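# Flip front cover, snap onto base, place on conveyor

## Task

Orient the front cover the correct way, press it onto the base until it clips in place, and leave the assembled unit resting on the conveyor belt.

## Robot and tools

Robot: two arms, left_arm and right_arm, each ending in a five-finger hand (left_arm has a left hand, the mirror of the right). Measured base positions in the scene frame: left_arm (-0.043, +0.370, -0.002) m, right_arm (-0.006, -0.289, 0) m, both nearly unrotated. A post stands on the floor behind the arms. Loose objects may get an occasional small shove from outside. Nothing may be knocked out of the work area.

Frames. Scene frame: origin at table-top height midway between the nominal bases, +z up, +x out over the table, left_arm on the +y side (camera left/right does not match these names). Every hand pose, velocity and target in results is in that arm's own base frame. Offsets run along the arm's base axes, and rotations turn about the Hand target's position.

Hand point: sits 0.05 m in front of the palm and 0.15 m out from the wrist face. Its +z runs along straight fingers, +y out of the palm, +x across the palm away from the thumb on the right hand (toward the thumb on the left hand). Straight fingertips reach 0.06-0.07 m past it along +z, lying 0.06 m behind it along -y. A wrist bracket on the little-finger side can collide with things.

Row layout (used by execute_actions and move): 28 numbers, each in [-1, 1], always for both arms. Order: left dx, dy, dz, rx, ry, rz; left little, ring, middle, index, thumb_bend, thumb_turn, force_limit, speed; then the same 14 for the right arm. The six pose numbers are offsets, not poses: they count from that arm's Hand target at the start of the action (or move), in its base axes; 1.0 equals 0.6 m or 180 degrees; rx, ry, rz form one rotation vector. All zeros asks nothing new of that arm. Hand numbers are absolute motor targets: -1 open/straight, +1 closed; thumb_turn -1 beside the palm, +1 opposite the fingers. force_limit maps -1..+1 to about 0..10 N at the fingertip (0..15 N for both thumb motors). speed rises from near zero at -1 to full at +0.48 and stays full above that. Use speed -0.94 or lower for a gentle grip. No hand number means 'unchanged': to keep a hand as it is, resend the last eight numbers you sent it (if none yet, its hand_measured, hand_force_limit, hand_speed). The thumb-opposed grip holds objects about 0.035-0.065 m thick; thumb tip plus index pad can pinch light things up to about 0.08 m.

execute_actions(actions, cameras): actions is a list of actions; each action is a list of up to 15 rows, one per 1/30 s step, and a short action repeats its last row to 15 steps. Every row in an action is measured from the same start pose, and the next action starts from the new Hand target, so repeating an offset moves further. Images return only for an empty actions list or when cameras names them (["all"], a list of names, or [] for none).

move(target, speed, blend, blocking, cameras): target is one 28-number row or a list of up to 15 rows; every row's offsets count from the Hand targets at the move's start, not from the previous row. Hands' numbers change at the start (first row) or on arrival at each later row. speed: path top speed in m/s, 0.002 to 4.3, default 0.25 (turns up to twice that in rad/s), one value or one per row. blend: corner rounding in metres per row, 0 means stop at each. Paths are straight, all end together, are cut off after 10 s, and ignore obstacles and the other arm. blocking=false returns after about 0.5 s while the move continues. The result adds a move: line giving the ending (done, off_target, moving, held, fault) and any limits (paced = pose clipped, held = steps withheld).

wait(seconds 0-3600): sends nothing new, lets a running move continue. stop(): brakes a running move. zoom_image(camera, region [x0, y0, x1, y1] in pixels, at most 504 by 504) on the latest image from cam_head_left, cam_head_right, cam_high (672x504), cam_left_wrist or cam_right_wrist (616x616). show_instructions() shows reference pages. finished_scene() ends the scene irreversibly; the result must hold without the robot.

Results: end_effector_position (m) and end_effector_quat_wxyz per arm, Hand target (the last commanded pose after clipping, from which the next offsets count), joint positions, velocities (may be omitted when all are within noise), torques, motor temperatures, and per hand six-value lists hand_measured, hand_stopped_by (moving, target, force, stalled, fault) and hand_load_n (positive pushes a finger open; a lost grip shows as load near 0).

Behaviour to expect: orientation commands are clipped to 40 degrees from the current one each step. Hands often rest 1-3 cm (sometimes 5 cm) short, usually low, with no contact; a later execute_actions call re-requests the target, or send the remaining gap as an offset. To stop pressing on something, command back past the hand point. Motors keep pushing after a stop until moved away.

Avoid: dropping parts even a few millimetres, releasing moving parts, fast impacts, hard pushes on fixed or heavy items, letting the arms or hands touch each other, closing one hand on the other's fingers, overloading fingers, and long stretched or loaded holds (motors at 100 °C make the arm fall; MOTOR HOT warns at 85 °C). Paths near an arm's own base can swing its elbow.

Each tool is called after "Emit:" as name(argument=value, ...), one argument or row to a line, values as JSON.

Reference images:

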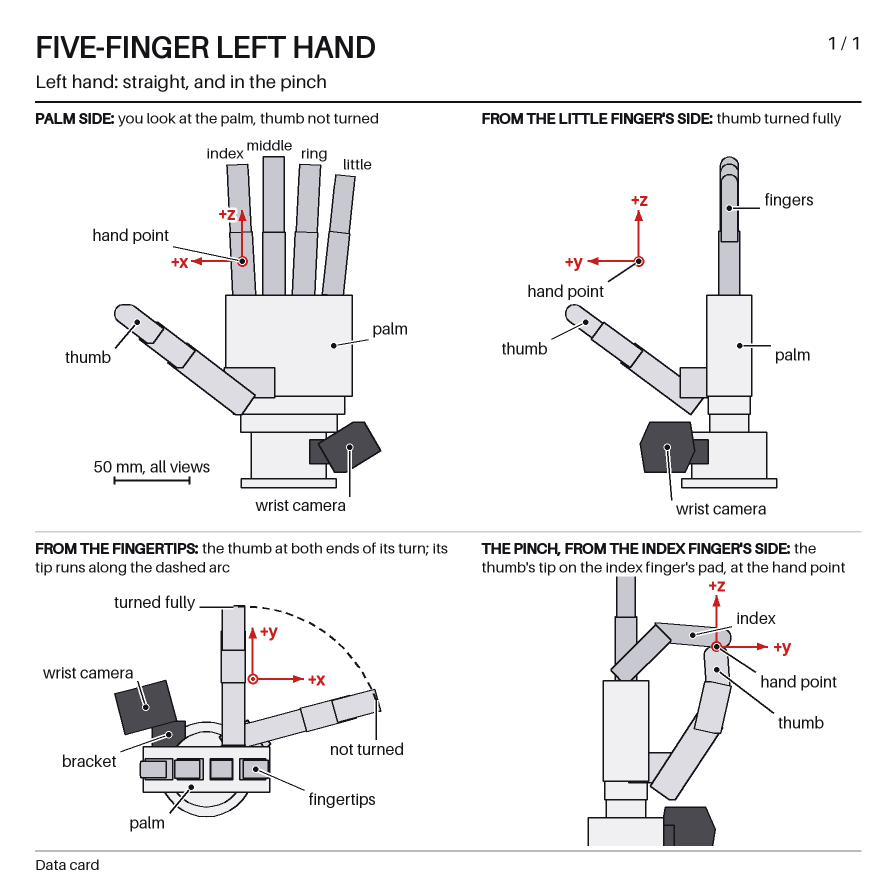

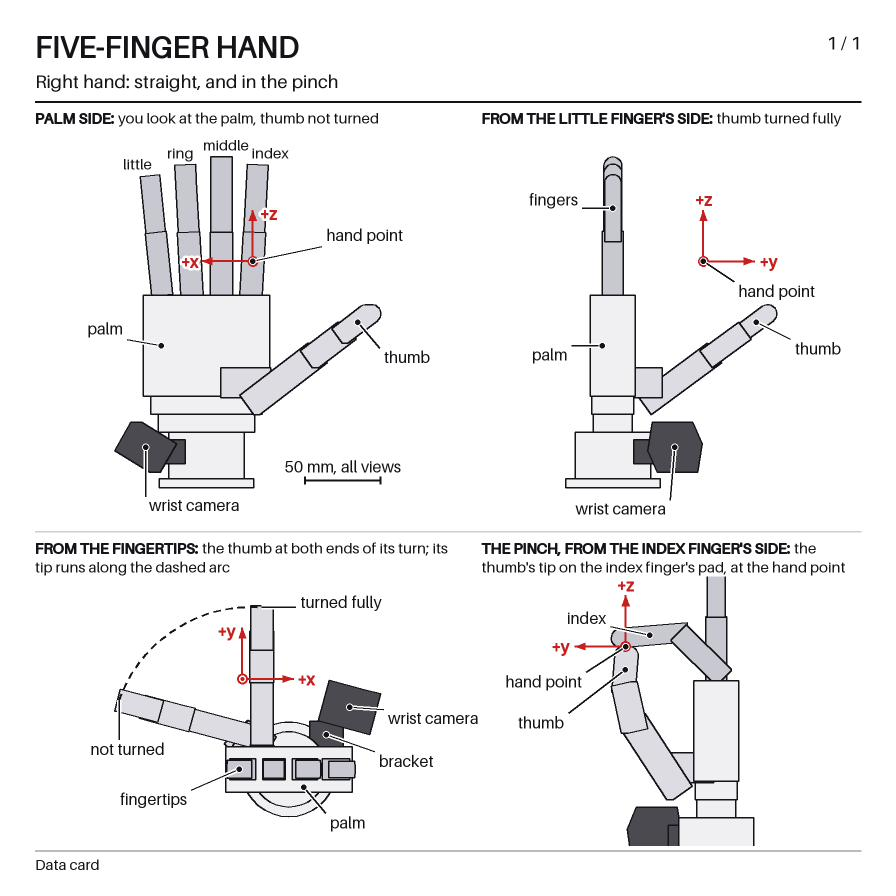

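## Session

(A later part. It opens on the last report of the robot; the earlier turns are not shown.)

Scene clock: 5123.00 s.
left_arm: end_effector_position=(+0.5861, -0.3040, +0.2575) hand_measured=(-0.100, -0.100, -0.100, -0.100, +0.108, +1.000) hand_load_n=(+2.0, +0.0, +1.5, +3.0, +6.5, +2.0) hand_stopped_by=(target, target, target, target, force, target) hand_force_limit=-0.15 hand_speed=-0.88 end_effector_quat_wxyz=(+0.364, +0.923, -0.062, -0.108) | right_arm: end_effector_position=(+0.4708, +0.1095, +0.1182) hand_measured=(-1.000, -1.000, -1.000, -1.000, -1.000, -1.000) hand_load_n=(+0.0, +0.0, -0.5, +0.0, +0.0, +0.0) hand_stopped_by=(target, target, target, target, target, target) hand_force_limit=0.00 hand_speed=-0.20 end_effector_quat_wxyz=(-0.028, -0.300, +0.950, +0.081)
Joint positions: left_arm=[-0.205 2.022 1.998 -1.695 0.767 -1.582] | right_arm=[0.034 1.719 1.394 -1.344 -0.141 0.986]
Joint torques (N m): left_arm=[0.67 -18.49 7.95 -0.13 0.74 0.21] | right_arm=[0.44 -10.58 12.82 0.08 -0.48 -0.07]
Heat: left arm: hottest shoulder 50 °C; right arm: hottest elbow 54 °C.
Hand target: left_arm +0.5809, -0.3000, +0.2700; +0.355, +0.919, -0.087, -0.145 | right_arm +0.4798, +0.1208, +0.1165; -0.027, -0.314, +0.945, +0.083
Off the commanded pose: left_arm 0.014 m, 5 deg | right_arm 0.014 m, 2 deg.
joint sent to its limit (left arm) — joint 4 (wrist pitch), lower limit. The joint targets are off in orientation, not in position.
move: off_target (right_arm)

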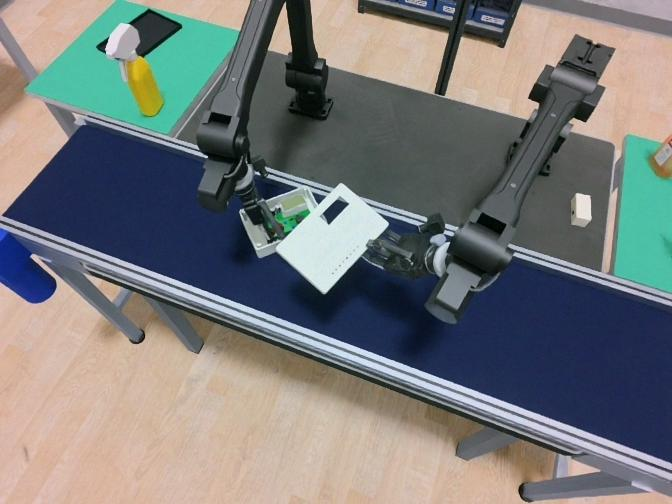

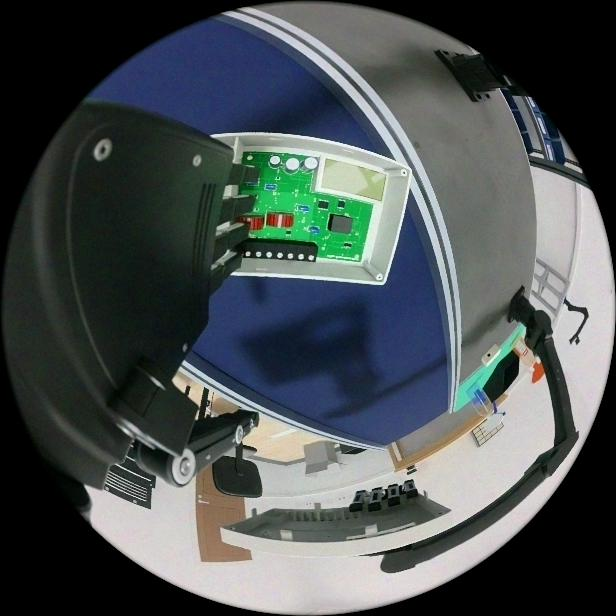

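Emit:
move(
  target=[0,0,0,0,0,0,-0.1,-0.1,-0.1,-0.1,0.4,1,-0.15,-0.88, 0.0,0.0,0.15,0,0,0,-1,-1,-1,-1,-1,-1,0,-0.2],
  speed=0.1,
  cameras=["cam_high","cam_right_wrist"],
)

Emit:
zoom_image(
  camera="cam_high",
  region=[190, 140, 350, 270],
)

Emit:
zoom_image(
  camera="cam_right_wrist",
  region=[220, 140, 420, 340],
)

Scene clock: 5131.63 s.
left_arm: end_effector_position=(+0.5861, -0.3040, +0.2575) hand_measured=(-0.100, -0.100, -0.100, -0.100, +0.108, +1.000) hand_load_n=(+2.0, +0.5, +1.5, +3.0, +6.5, +2.0) hand_stopped_by=(target, target, target, target, force, target) hand_force_limit=-0.15 hand_speed=-0.88 end_effector_quat_wxyz=(+0.364, +0.923, -0.062, -0.108) | right_arm: end_effector_position=(+0.4673, +0.1130, +0.1833) hand_measured=(-1.000, -1.000, -1.000, -1.000, -1.000, -1.000) hand_load_n=(+0.0, +0.0, +0.0, +0.0, -0.5, +0.0) hand_stopped_by=(target, target, target, target, target, target) hand_force_limit=0.00 hand_speed=-0.20 end_effector_quat_wxyz=(-0.053, -0.301, +0.948, +0.089)
Joint positions: left_arm=[-0.205 2.022 1.998 -1.695 0.767 -1.582] | right_arm=[0.041 1.707 1.547 -1.562 -0.144 0.986]
Joint torques (N m): left_arm=[0.67 -18.55 7.95 -0.13 0.74 0.21] | right_arm=[-0.21 -13.39 15.01 -0.18 -0.39 -0.07]
Heat: left arm: hottest shoulder 50 °C; right arm: hottest elbow 54 °C.
Hand target: left_arm +0.5809, -0.3000, +0.2700; +0.355, +0.919, -0.087, -0.145 | right_arm +0.4798, +0.1208, +0.2066; -0.027, -0.314, +0.945, +0.083
Off the commanded pose: left_arm 0.014 m, 5 deg | right_arm 0.027 m, 3 deg.
joint sent to its limit (left arm) — joint 4 (wrist pitch), lower limit. The joint targets are off in orientation, not in position.
move: off_target (right_arm)

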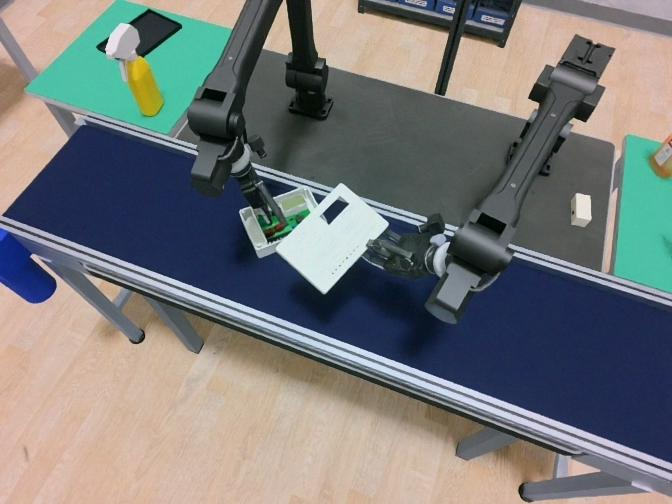

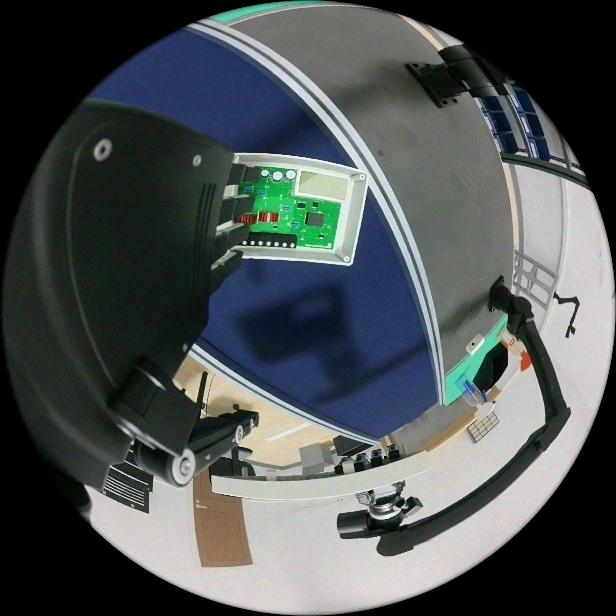

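Scaled by 3.150 from the camera's image (finer frame: 960x720).

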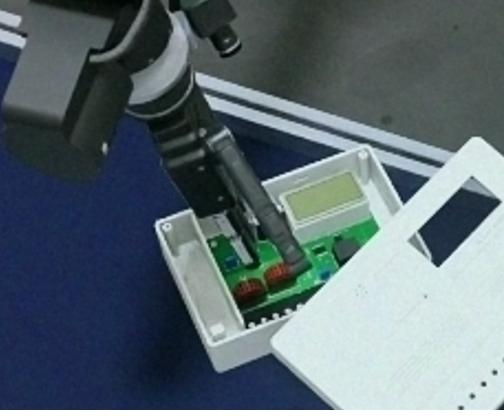

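Scaled by 2.520 from the camera's image (finer frame: 880x880).

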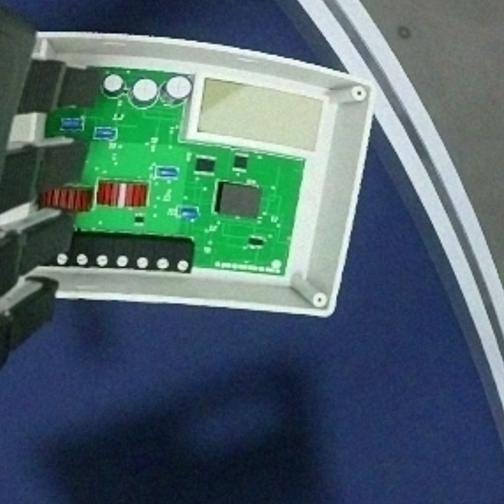

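Emit:
execute_actions(
  actions=[],
  cameras=["all"],
)

Scene clock: 5176.57 s.
left_arm: end_effector_position=(+0.5861, -0.3040, +0.2575) hand_measured=(-0.100, -0.100, -0.100, -0.100, +0.108, +1.000) hand_load_n=(+1.5, +0.0, +1.5, +3.0, +6.5, +2.0) hand_stopped_by=(target, target, target, target, force, target) hand_force_limit=-0.15 hand_speed=-0.88 end_effector_quat_wxyz=(+0.364, +0.923, -0.062, -0.108) | right_arm: end_effector_position=(+0.4673, +0.1130, +0.1833) hand_measured=(-1.000, -1.000, -1.000, -1.000, -1.000, -1.000) hand_load_n=(+0.0, +0.0, -0.5, +0.0, +0.0, +0.0) hand_stopped_by=(target, target, target, target, target, target) hand_force_limit=0.00 hand_speed=-0.20 end_effector_quat_wxyz=(-0.053, -0.301, +0.948, +0.089)
Joint positions: left_arm=[-0.205 2.022 1.998 -1.695 0.767 -1.582] | right_arm=[0.041 1.707 1.547 -1.562 -0.144 0.986]
Joint velocities: within noise
Joint torques (N m): left_arm=[0.67 -18.55 7.97 -0.13 0.74 0.21] | right_arm=[-0.21 -13.45 15.04 -0.25 -0.39 -0.08]
Motor temperatures (°C): left_arm=[25 50 48 24 27 24] | right_arm=[28 33 56 24 25 29]
Heat: left arm: hottest shoulder 50 °C; right arm: hottest elbow 56 °C.
Hand target: left_arm +0.5809, -0.3000, +0.2700; +0.355, +0.919, -0.087, -0.145 | right_arm +0.4798, +0.1208, +0.2066; -0.027, -0.314, +0.945, +0.083
Off the commanded pose: left_arm 0.014 m, 5 deg | right_arm 0.027 m, 3 deg.

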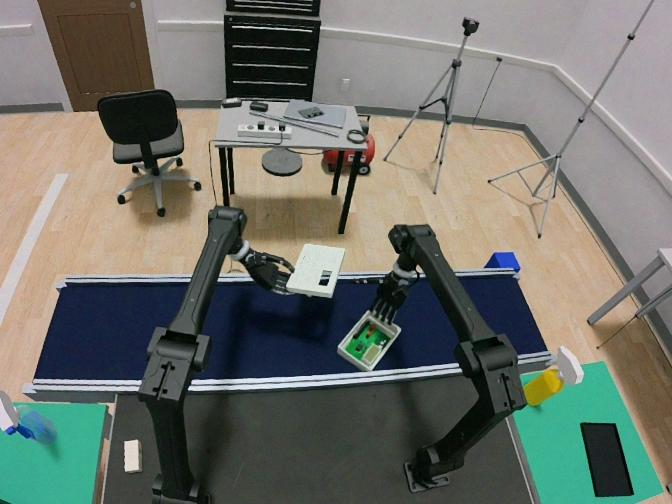

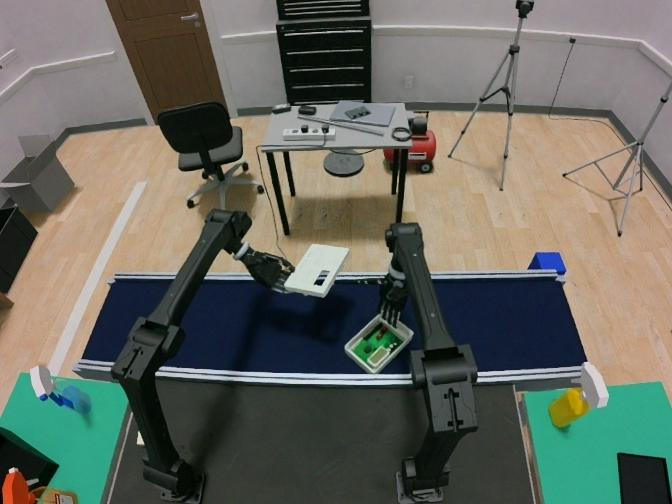

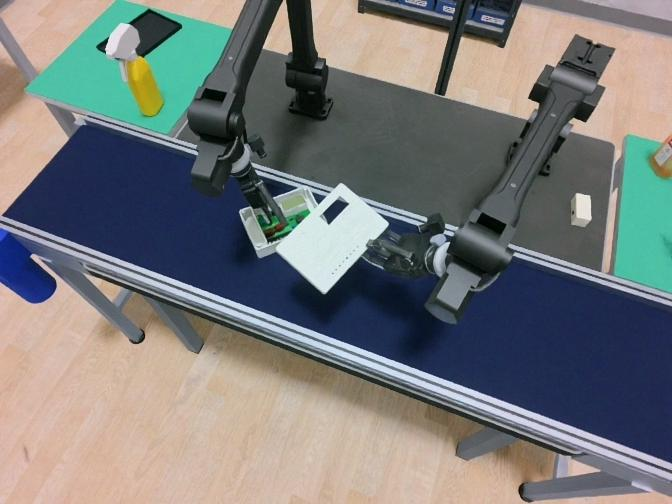

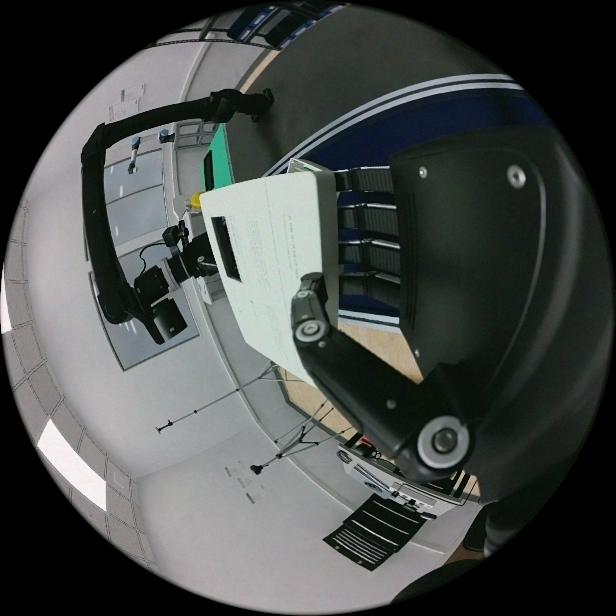

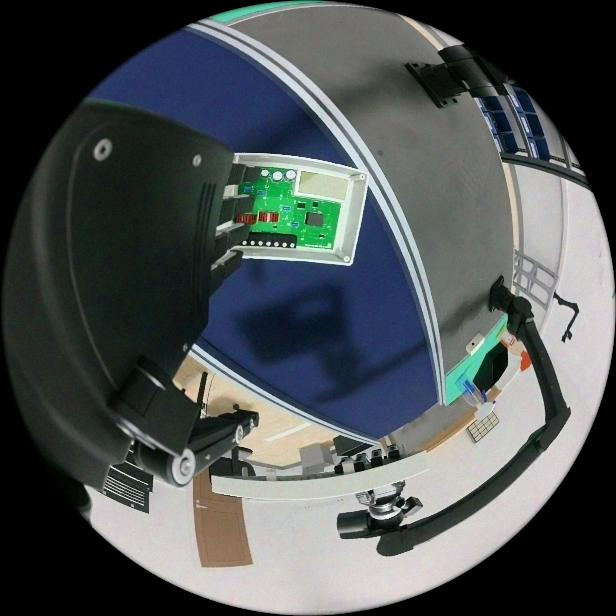

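Emit:
move(
  target=[
    [0,0,0,0,0,0,-0.1,-0.1,-0.1,-0.1,0.4,1,-0.15,-0.88,0,0,0.12,0,0,0,-1,-1,-1,-1,-1,-1,0,-0.2],
    [0,0,0,0,0,0,-0.1,-0.1,-0.1,-0.1,0.4,1,-0.15,-0.88,-0.05,-0.27,0.35,0,0,0,-1,-1,-1,-1,-1,-1,0,-0.2],
  ],
  blend=0.03,
  speed=0.15,
  cameras=["cam_high","cam_right_wrist","cam_head_right"],
)

Scene clock: 5241.23 s.
left_arm: end_effector_position=(+0.5861, -0.3040, +0.2575) hand_measured=(-0.100, -0.100, -0.100, -0.100, +0.108, +1.000) hand_load_n=(+2.0, +0.0, +1.5, +3.0, +6.5, +2.0) hand_stopped_by=(target, target, target, target, force, target) hand_force_limit=-0.15 hand_speed=-0.88 end_effector_quat_wxyz=(+0.364, +0.923, -0.062, -0.108) | right_arm: end_effector_position=(+0.4478, -0.0356, +0.3911) hand_measured=(-1.000, -1.000, -1.000, -1.000, -1.000, -1.000) hand_load_n=(+0.0, +0.0, +0.0, +0.0, +0.0, +0.0) hand_stopped_by=(target, target, target, target, target, target) hand_force_limit=0.00 hand_speed=-0.20 end_effector_quat_wxyz=(+0.150, -0.280, +0.948, +0.017)
Joint positions: left_arm=[-0.205 2.022 1.998 -1.695 0.767 -1.582] | right_arm=[-0.301 1.451 1.793 -1.678 -0.194 0.719]
Joint torques (N m): left_arm=[0.67 -18.55 7.95 -0.13 0.74 0.2] | right_arm=[-1.96 -9.88 15.56 0.47 -0.25 -0.16]
Motor temperatures (°C): left_arm=[25 50 47 24 27 24] | right_arm=[28 34 59 24 25 29]
Heat: left arm: hottest shoulder 50 °C; right arm: hottest elbow 59 °C.
Hand target: left_arm +0.5809, -0.3000, +0.2700; +0.355, +0.919, -0.087, -0.145 | right_arm +0.4498, -0.0412, +0.4167; -0.027, -0.314, +0.945, +0.083
Off the commanded pose: left_arm 0.014 m, 5 deg | right_arm 0.026 m, 22 deg.
joint sent to its limit (left arm) — joint 4 (wrist pitch), lower limit. The joint targets are off in orientation, not in position.
joint sent to its limit (right arm) — joint 4 (wrist pitch), lower limit. The joint targets are off in orientation, not in position.
move: off_target (right_arm)
Images, in order (width x height): cam_head_right 672x504, cam_high 672x504, cam_right_wrist 616x616.

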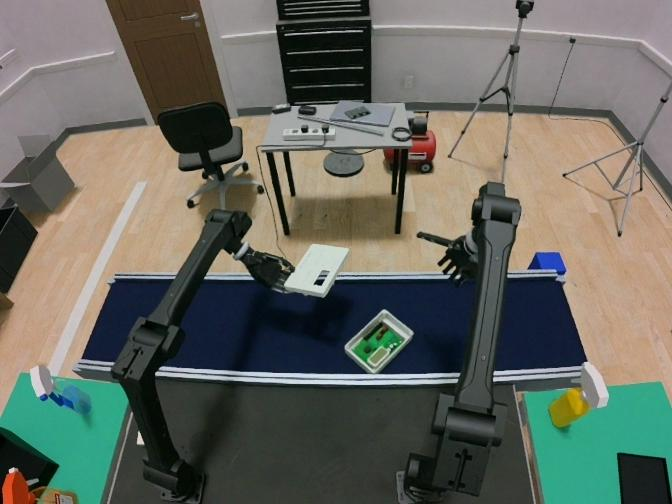

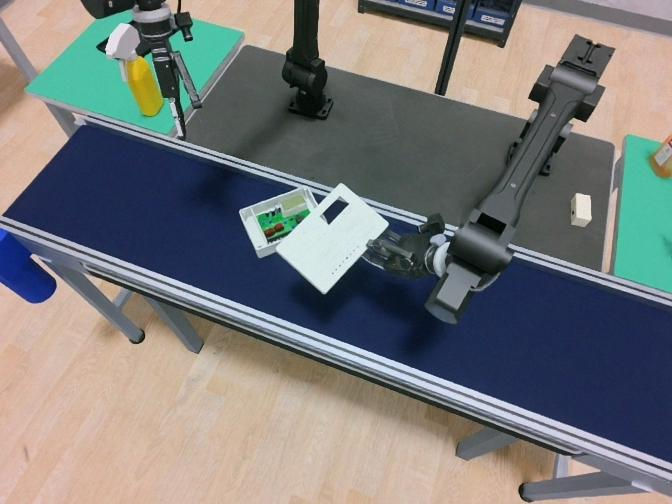

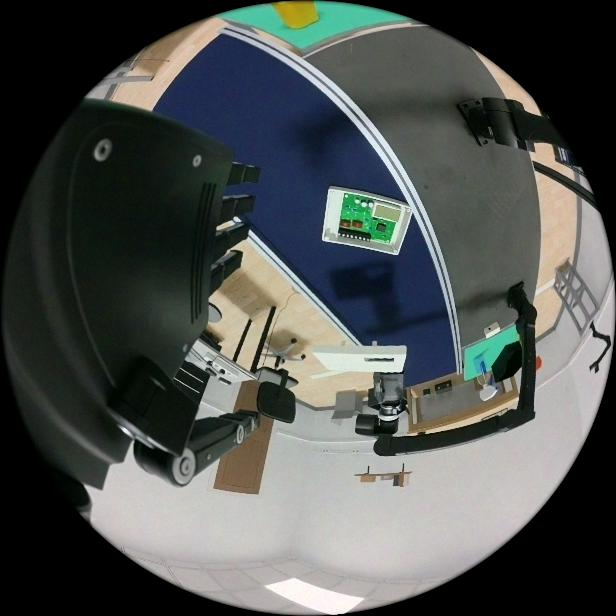

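Emit:
zoom_image(
  camera="cam_right_wrist",
  region=[300, 160, 440, 280],
)

Emit:
zoom_image(
  camera="cam_high",
  region=[220, 160, 400, 300],
)

Scaled by 3.600 from the camera's image (finer frame: 880x880).

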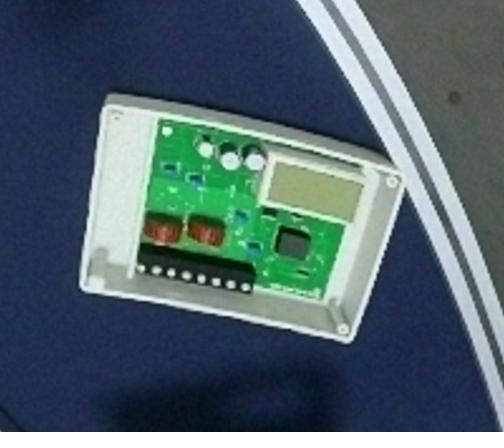

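Scaled by 2.800 from the camera's image (finer frame: 960x720).

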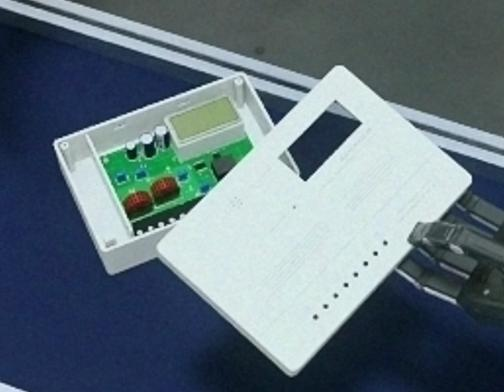

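Emit:
move(
  target=[
    [0,0,0,0,0,0,-0.1,-0.1,-0.1,-0.1,0.4,1,-0.15,-0.88,-0.03,-0.17,0.1,0,0,0,-1,-1,-1,-1,-1,-1,0,-0.2],
    [-0.08,-0.17,0,0,0,-0.08,-0.1,-0.1,-0.1,-0.1,0.4,1,-0.15,-0.88,-0.03,-0.17,0.1,0,0,0,-1,-1,-1,-1,-1,-1,0,-0.2],
    [-0.17,-0.33,0,0,0,-0.15,-0.1,-0.1,-0.1,-0.1,0.4,1,-0.15,-0.88,-0.03,-0.17,0.1,0,0,0,-1,-1,-1,-1,-1,-1,0,-0.2],
  ],
  blend=0.02,
  speed=0.1,
  cameras=["all"],
)

Scene clock: 5309.67 s.
left_arm: end_effector_position=(+0.4720, -0.4917, +0.2582) hand_measured=(-0.100, -0.100, -0.100, -0.100, +0.108, +1.000) hand_load_n=(+1.5, +0.0, +1.5, +3.0, +6.5, +2.0) hand_stopped_by=(target, target, target, target, force, target) hand_force_limit=-0.15 hand_speed=-0.88 end_effector_quat_wxyz=(+0.347, +0.895, -0.243, -0.143) | right_arm: end_effector_position=(+0.4331, -0.1362, +0.4549) hand_measured=(-1.000, -1.000, -1.000, -1.000, -1.000, -1.000) hand_load_n=(+0.0, +0.0, +0.0, +0.0, +0.0, +0.0) hand_stopped_by=(target, target, target, target, target, target) hand_force_limit=0.00 hand_speed=-0.20 end_effector_quat_wxyz=(+0.212, -0.265, +0.938, -0.067)
Joint positions: left_arm=[-0.54 2.082 2.095 -1.695 0.762 -1.536] | right_arm=[-0.516 1.451 1.962 -1.678 -0.204 0.545]
Joint torques (N m): left_arm=[0.67 -16.56 12.48 -0.08 0.86 0.18] | right_arm=[-2.08 -9 15.09 0.72 -0.15 -0.11]
Motor temperatures (°C): left_arm=[25 50 48 24 27 24] | right_arm=[28 34 62 24 25 29]
Heat: left arm: hottest shoulder 50 °C; right arm: hottest elbow 62 °C.
Hand target: left_arm +0.4790, -0.4979, +0.2702; +0.311, +0.874, -0.299, -0.224 | right_arm +0.4319, -0.1432, +0.4768; -0.027, -0.314, +0.945, +0.083
Off the commanded pose: left_arm 0.015 m, 12 deg | right_arm 0.023 m, 33 deg.
joint sent to its limit (left arm) — joint 4 (wrist pitch), lower limit. The joint targets are off in orientation, not in position.
joint sent to its limit (right arm) — joint 4 (wrist pitch), lower limit. The joint targets are off in orientation, not in position.
move: off_target (left_arm, right_arm)

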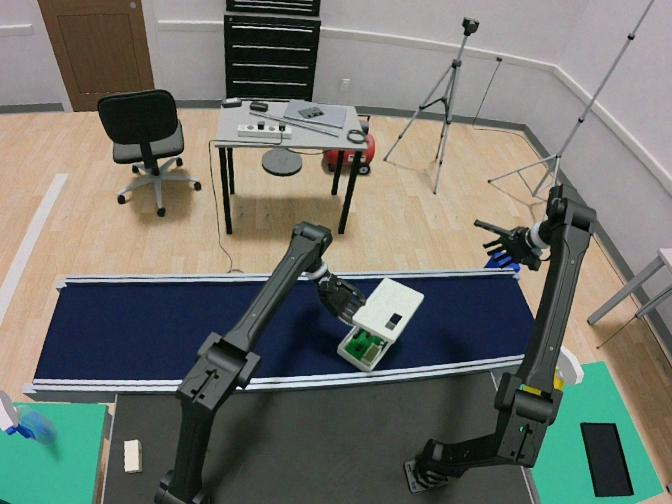

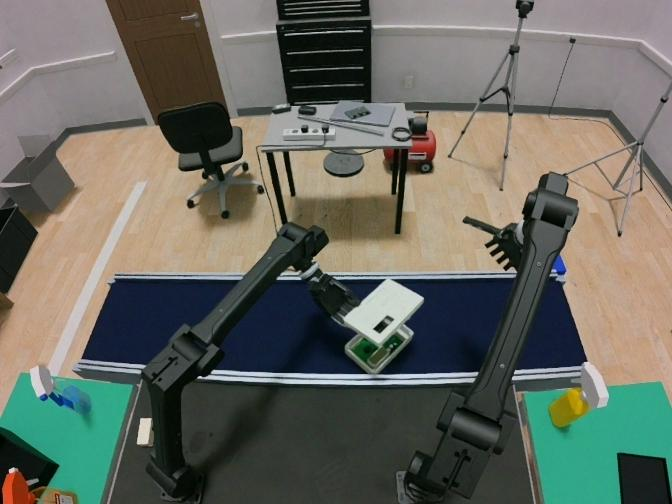

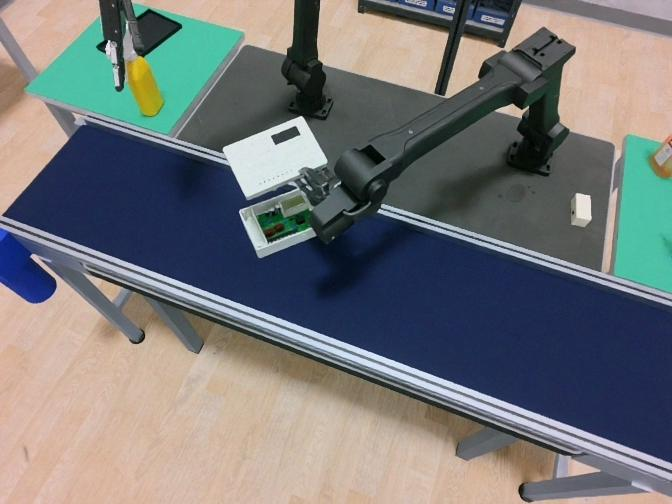

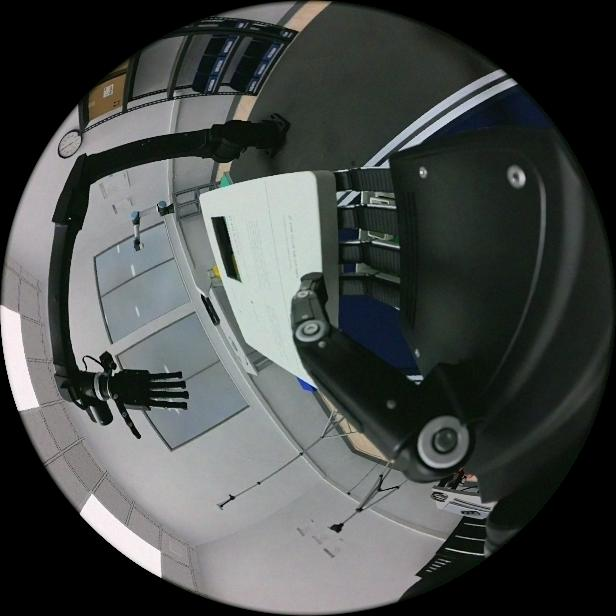

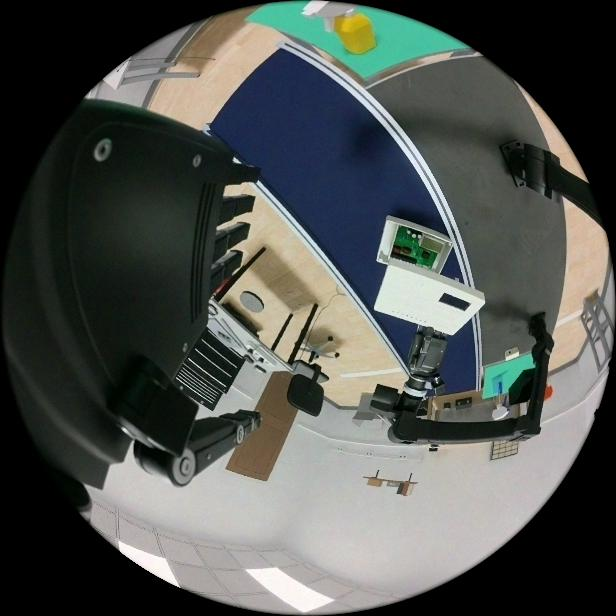

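Emit:
zoom_image(
  camera="cam_high",
  region=[200, 100, 360, 280],
)

Emit:
zoom_image(
  camera="cam_right_wrist",
  region=[350, 200, 510, 350],
)

Emit:
zoom_image(
  camera="cam_head_right",
  region=[290, 250, 450, 400],
)

Emit:
zoom_image(
  camera="cam_left_wrist",
  region=[180, 140, 440, 420],
)

Scaled by 2.800 from the camera's image (finer frame: 960x720).

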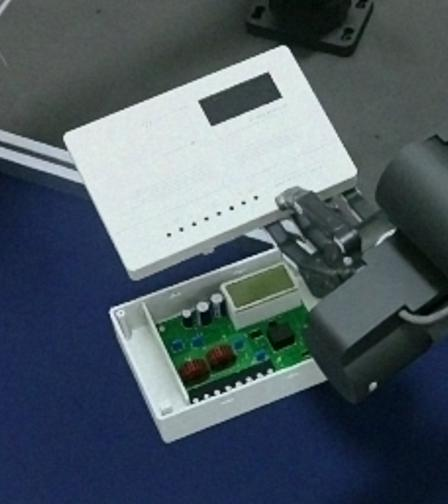

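Scaled by 3.150 from the camera's image (finer frame: 880x880).

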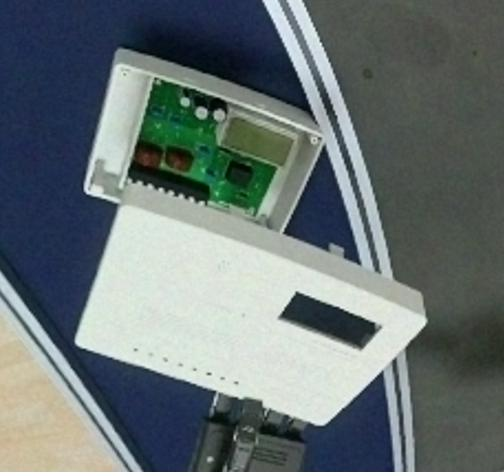

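Scaled by 3.150 from the camera's image (finer frame: 960x720).

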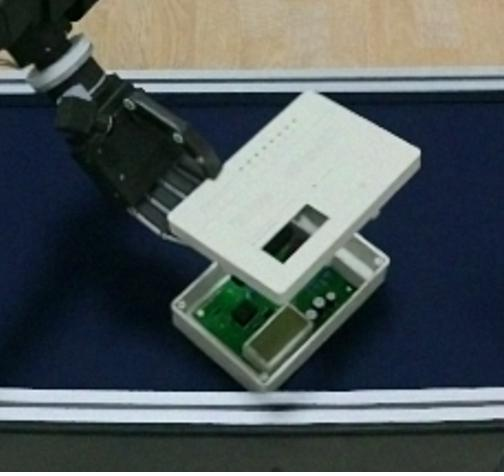

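Scaled by 1.800 from the camera's image (finer frame: 880x880).

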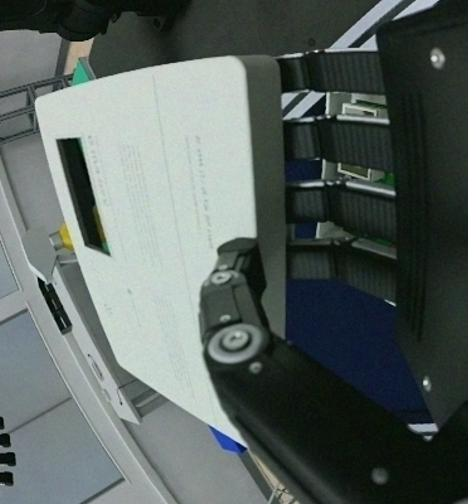

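Emit:
move(
  target=[
    [0.018,0.005,-0.225,-0.0233,-0.0301,0.0563,-0.1,-0.1,-0.1,-0.1,0.4,1,-0.15,-0.88,0,0,0,0,0,0,-1,-1,-1,-1,-1,-1,0,-0.2],
  ],
  speed=0.06,
  cameras=["all"],
)

Scene clock: 5489.23 s.
left_arm: end_effector_position=(+0.4844, -0.4987, +0.1446) hand_measured=(-0.100, -0.100, -0.100, -0.100, +0.108, +1.000) hand_load_n=(+2.0, +0.0, +1.5, +3.0, +6.0, +2.0) hand_stopped_by=(target, target, target, target, force, target) hand_force_limit=-0.15 hand_speed=-0.88 end_effector_quat_wxyz=(+0.345, +0.895, -0.243, -0.144) | right_arm: end_effector_position=(+0.4331, -0.1362, +0.4549) hand_measured=(-1.000, -1.000, -1.000, -1.000, -1.000, -1.000) hand_load_n=(+0.0, +0.5, +0.0, +0.5, +0.0, +0.0) hand_stopped_by=(target, target, target, target, target, target) hand_force_limit=0.00 hand_speed=-0.20 end_effector_quat_wxyz=(+0.212, -0.265, +0.938, -0.067)
Joint positions: left_arm=[-0.54 2.169 1.943 -1.461 0.759 -1.534] | right_arm=[-0.516 1.451 1.962 -1.678 -0.204 0.545]
Joint torques (N m): left_arm=[1.14 -17.44 7.91 0.85 0.75 0.18] | right_arm=[-2.02 -8.88 15.06 0.7 -0.15 -0.11]
Motor temperatures (°C): left_arm=[25 48 57 24 28 24] | right_arm=[28 33 62 24 25 29]
Heat: left arm: hottest elbow 57 °C; right arm: hottest elbow 62 °C.
Hand target: left_arm +0.4898, -0.4948, +0.1349; +0.347, +0.895, -0.243, -0.143 | right_arm +0.4319, -0.1432, +0.4768; -0.027, -0.314, +0.945, +0.083
Off the commanded pose: left_arm 0.011 m, 0 deg | right_arm 0.023 m, 33 deg.
joint sent to its limit (right arm) — joint 4 (wrist pitch), lower limit. The joint targets are off in orientation, not in position.
move: off_target (left_arm)

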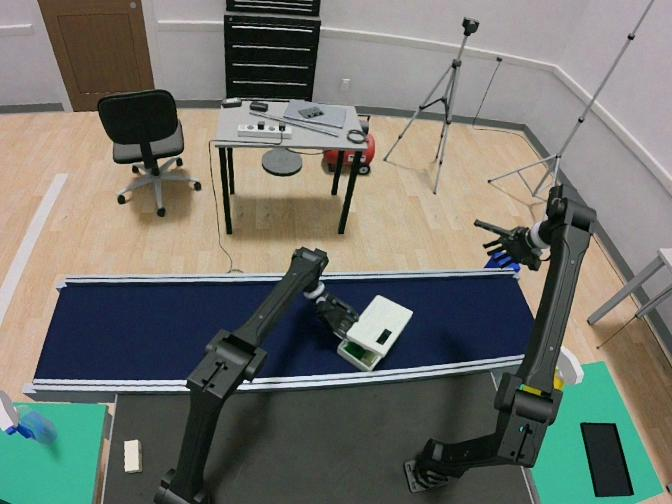

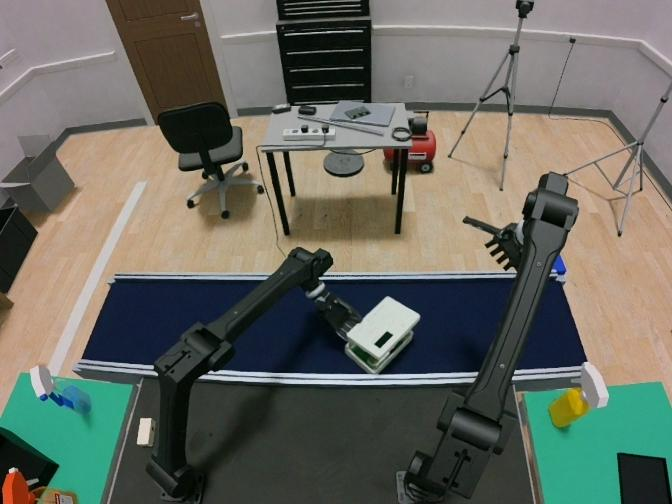

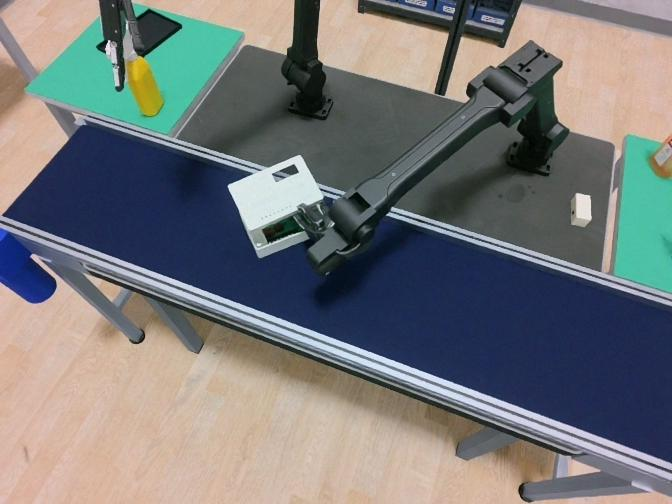

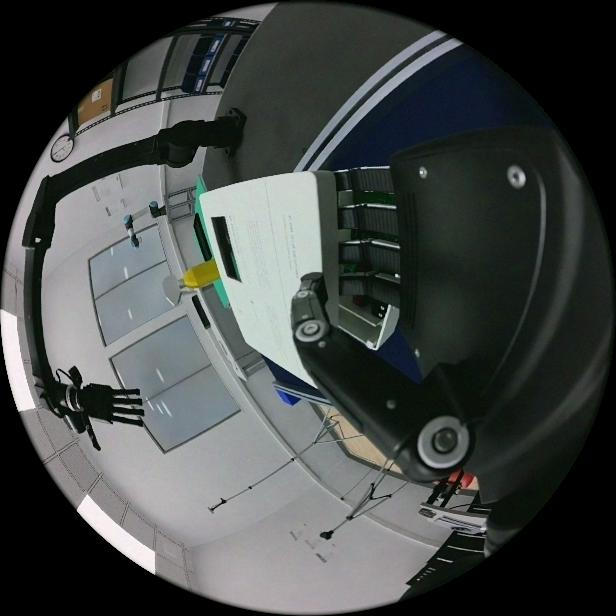

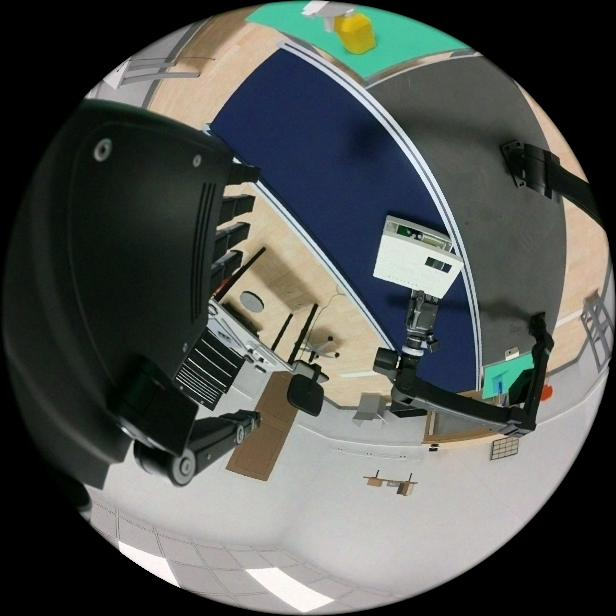

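Excellent tracking. Zoom for details.

Emit:
zoom_image(
  camera="cam_high",
  region=[200, 130, 360, 280],
)

Emit:
zoom_image(
  camera="cam_right_wrist",
  region=[350, 190, 490, 330],
)

Emit:
zoom_image(
  camera="cam_head_right",
  region=[310, 270, 440, 400],
)

Emit:
zoom_image(
  camera="cam_head_left",
  region=[310, 270, 440, 400],
)

Scaled by 3.150 from the camera's image (finer frame: 960x720).

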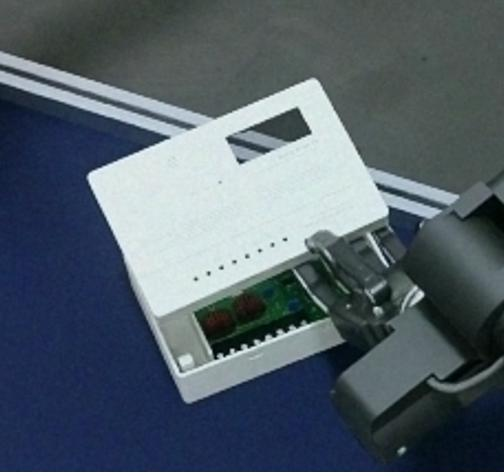

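Scaled by 3.600 from the camera's image (finer frame: 880x880).

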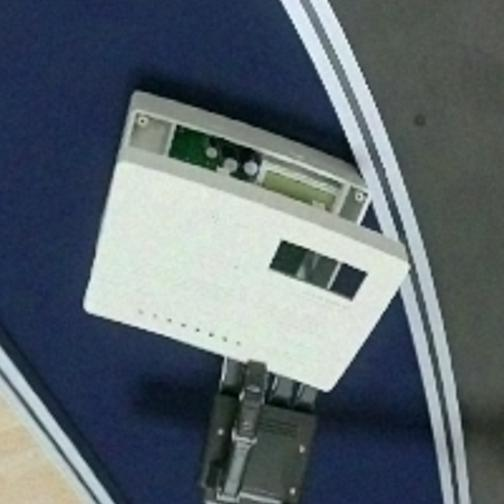

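Scaled by 3.877 from the camera's image (finer frame: 960x720).

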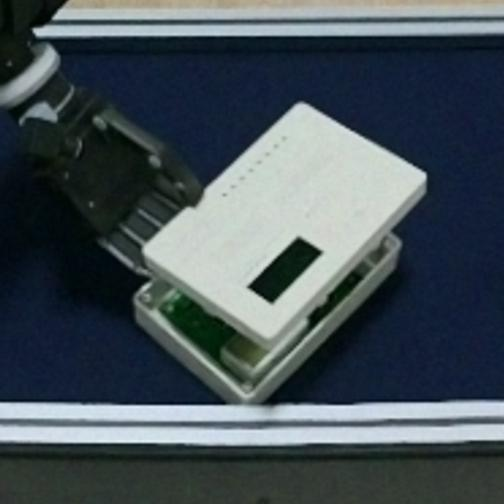

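Scaled by 3.877 from the camera's image (finer frame: 960x720).

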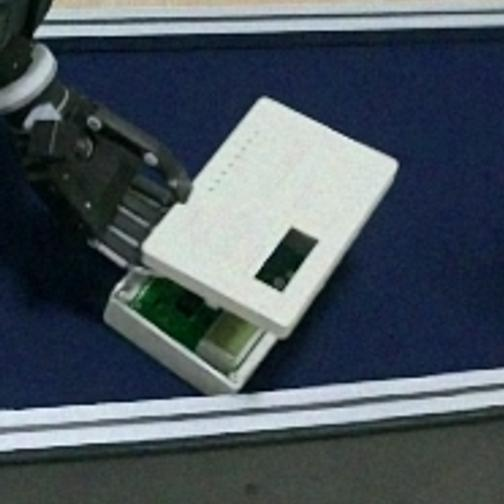

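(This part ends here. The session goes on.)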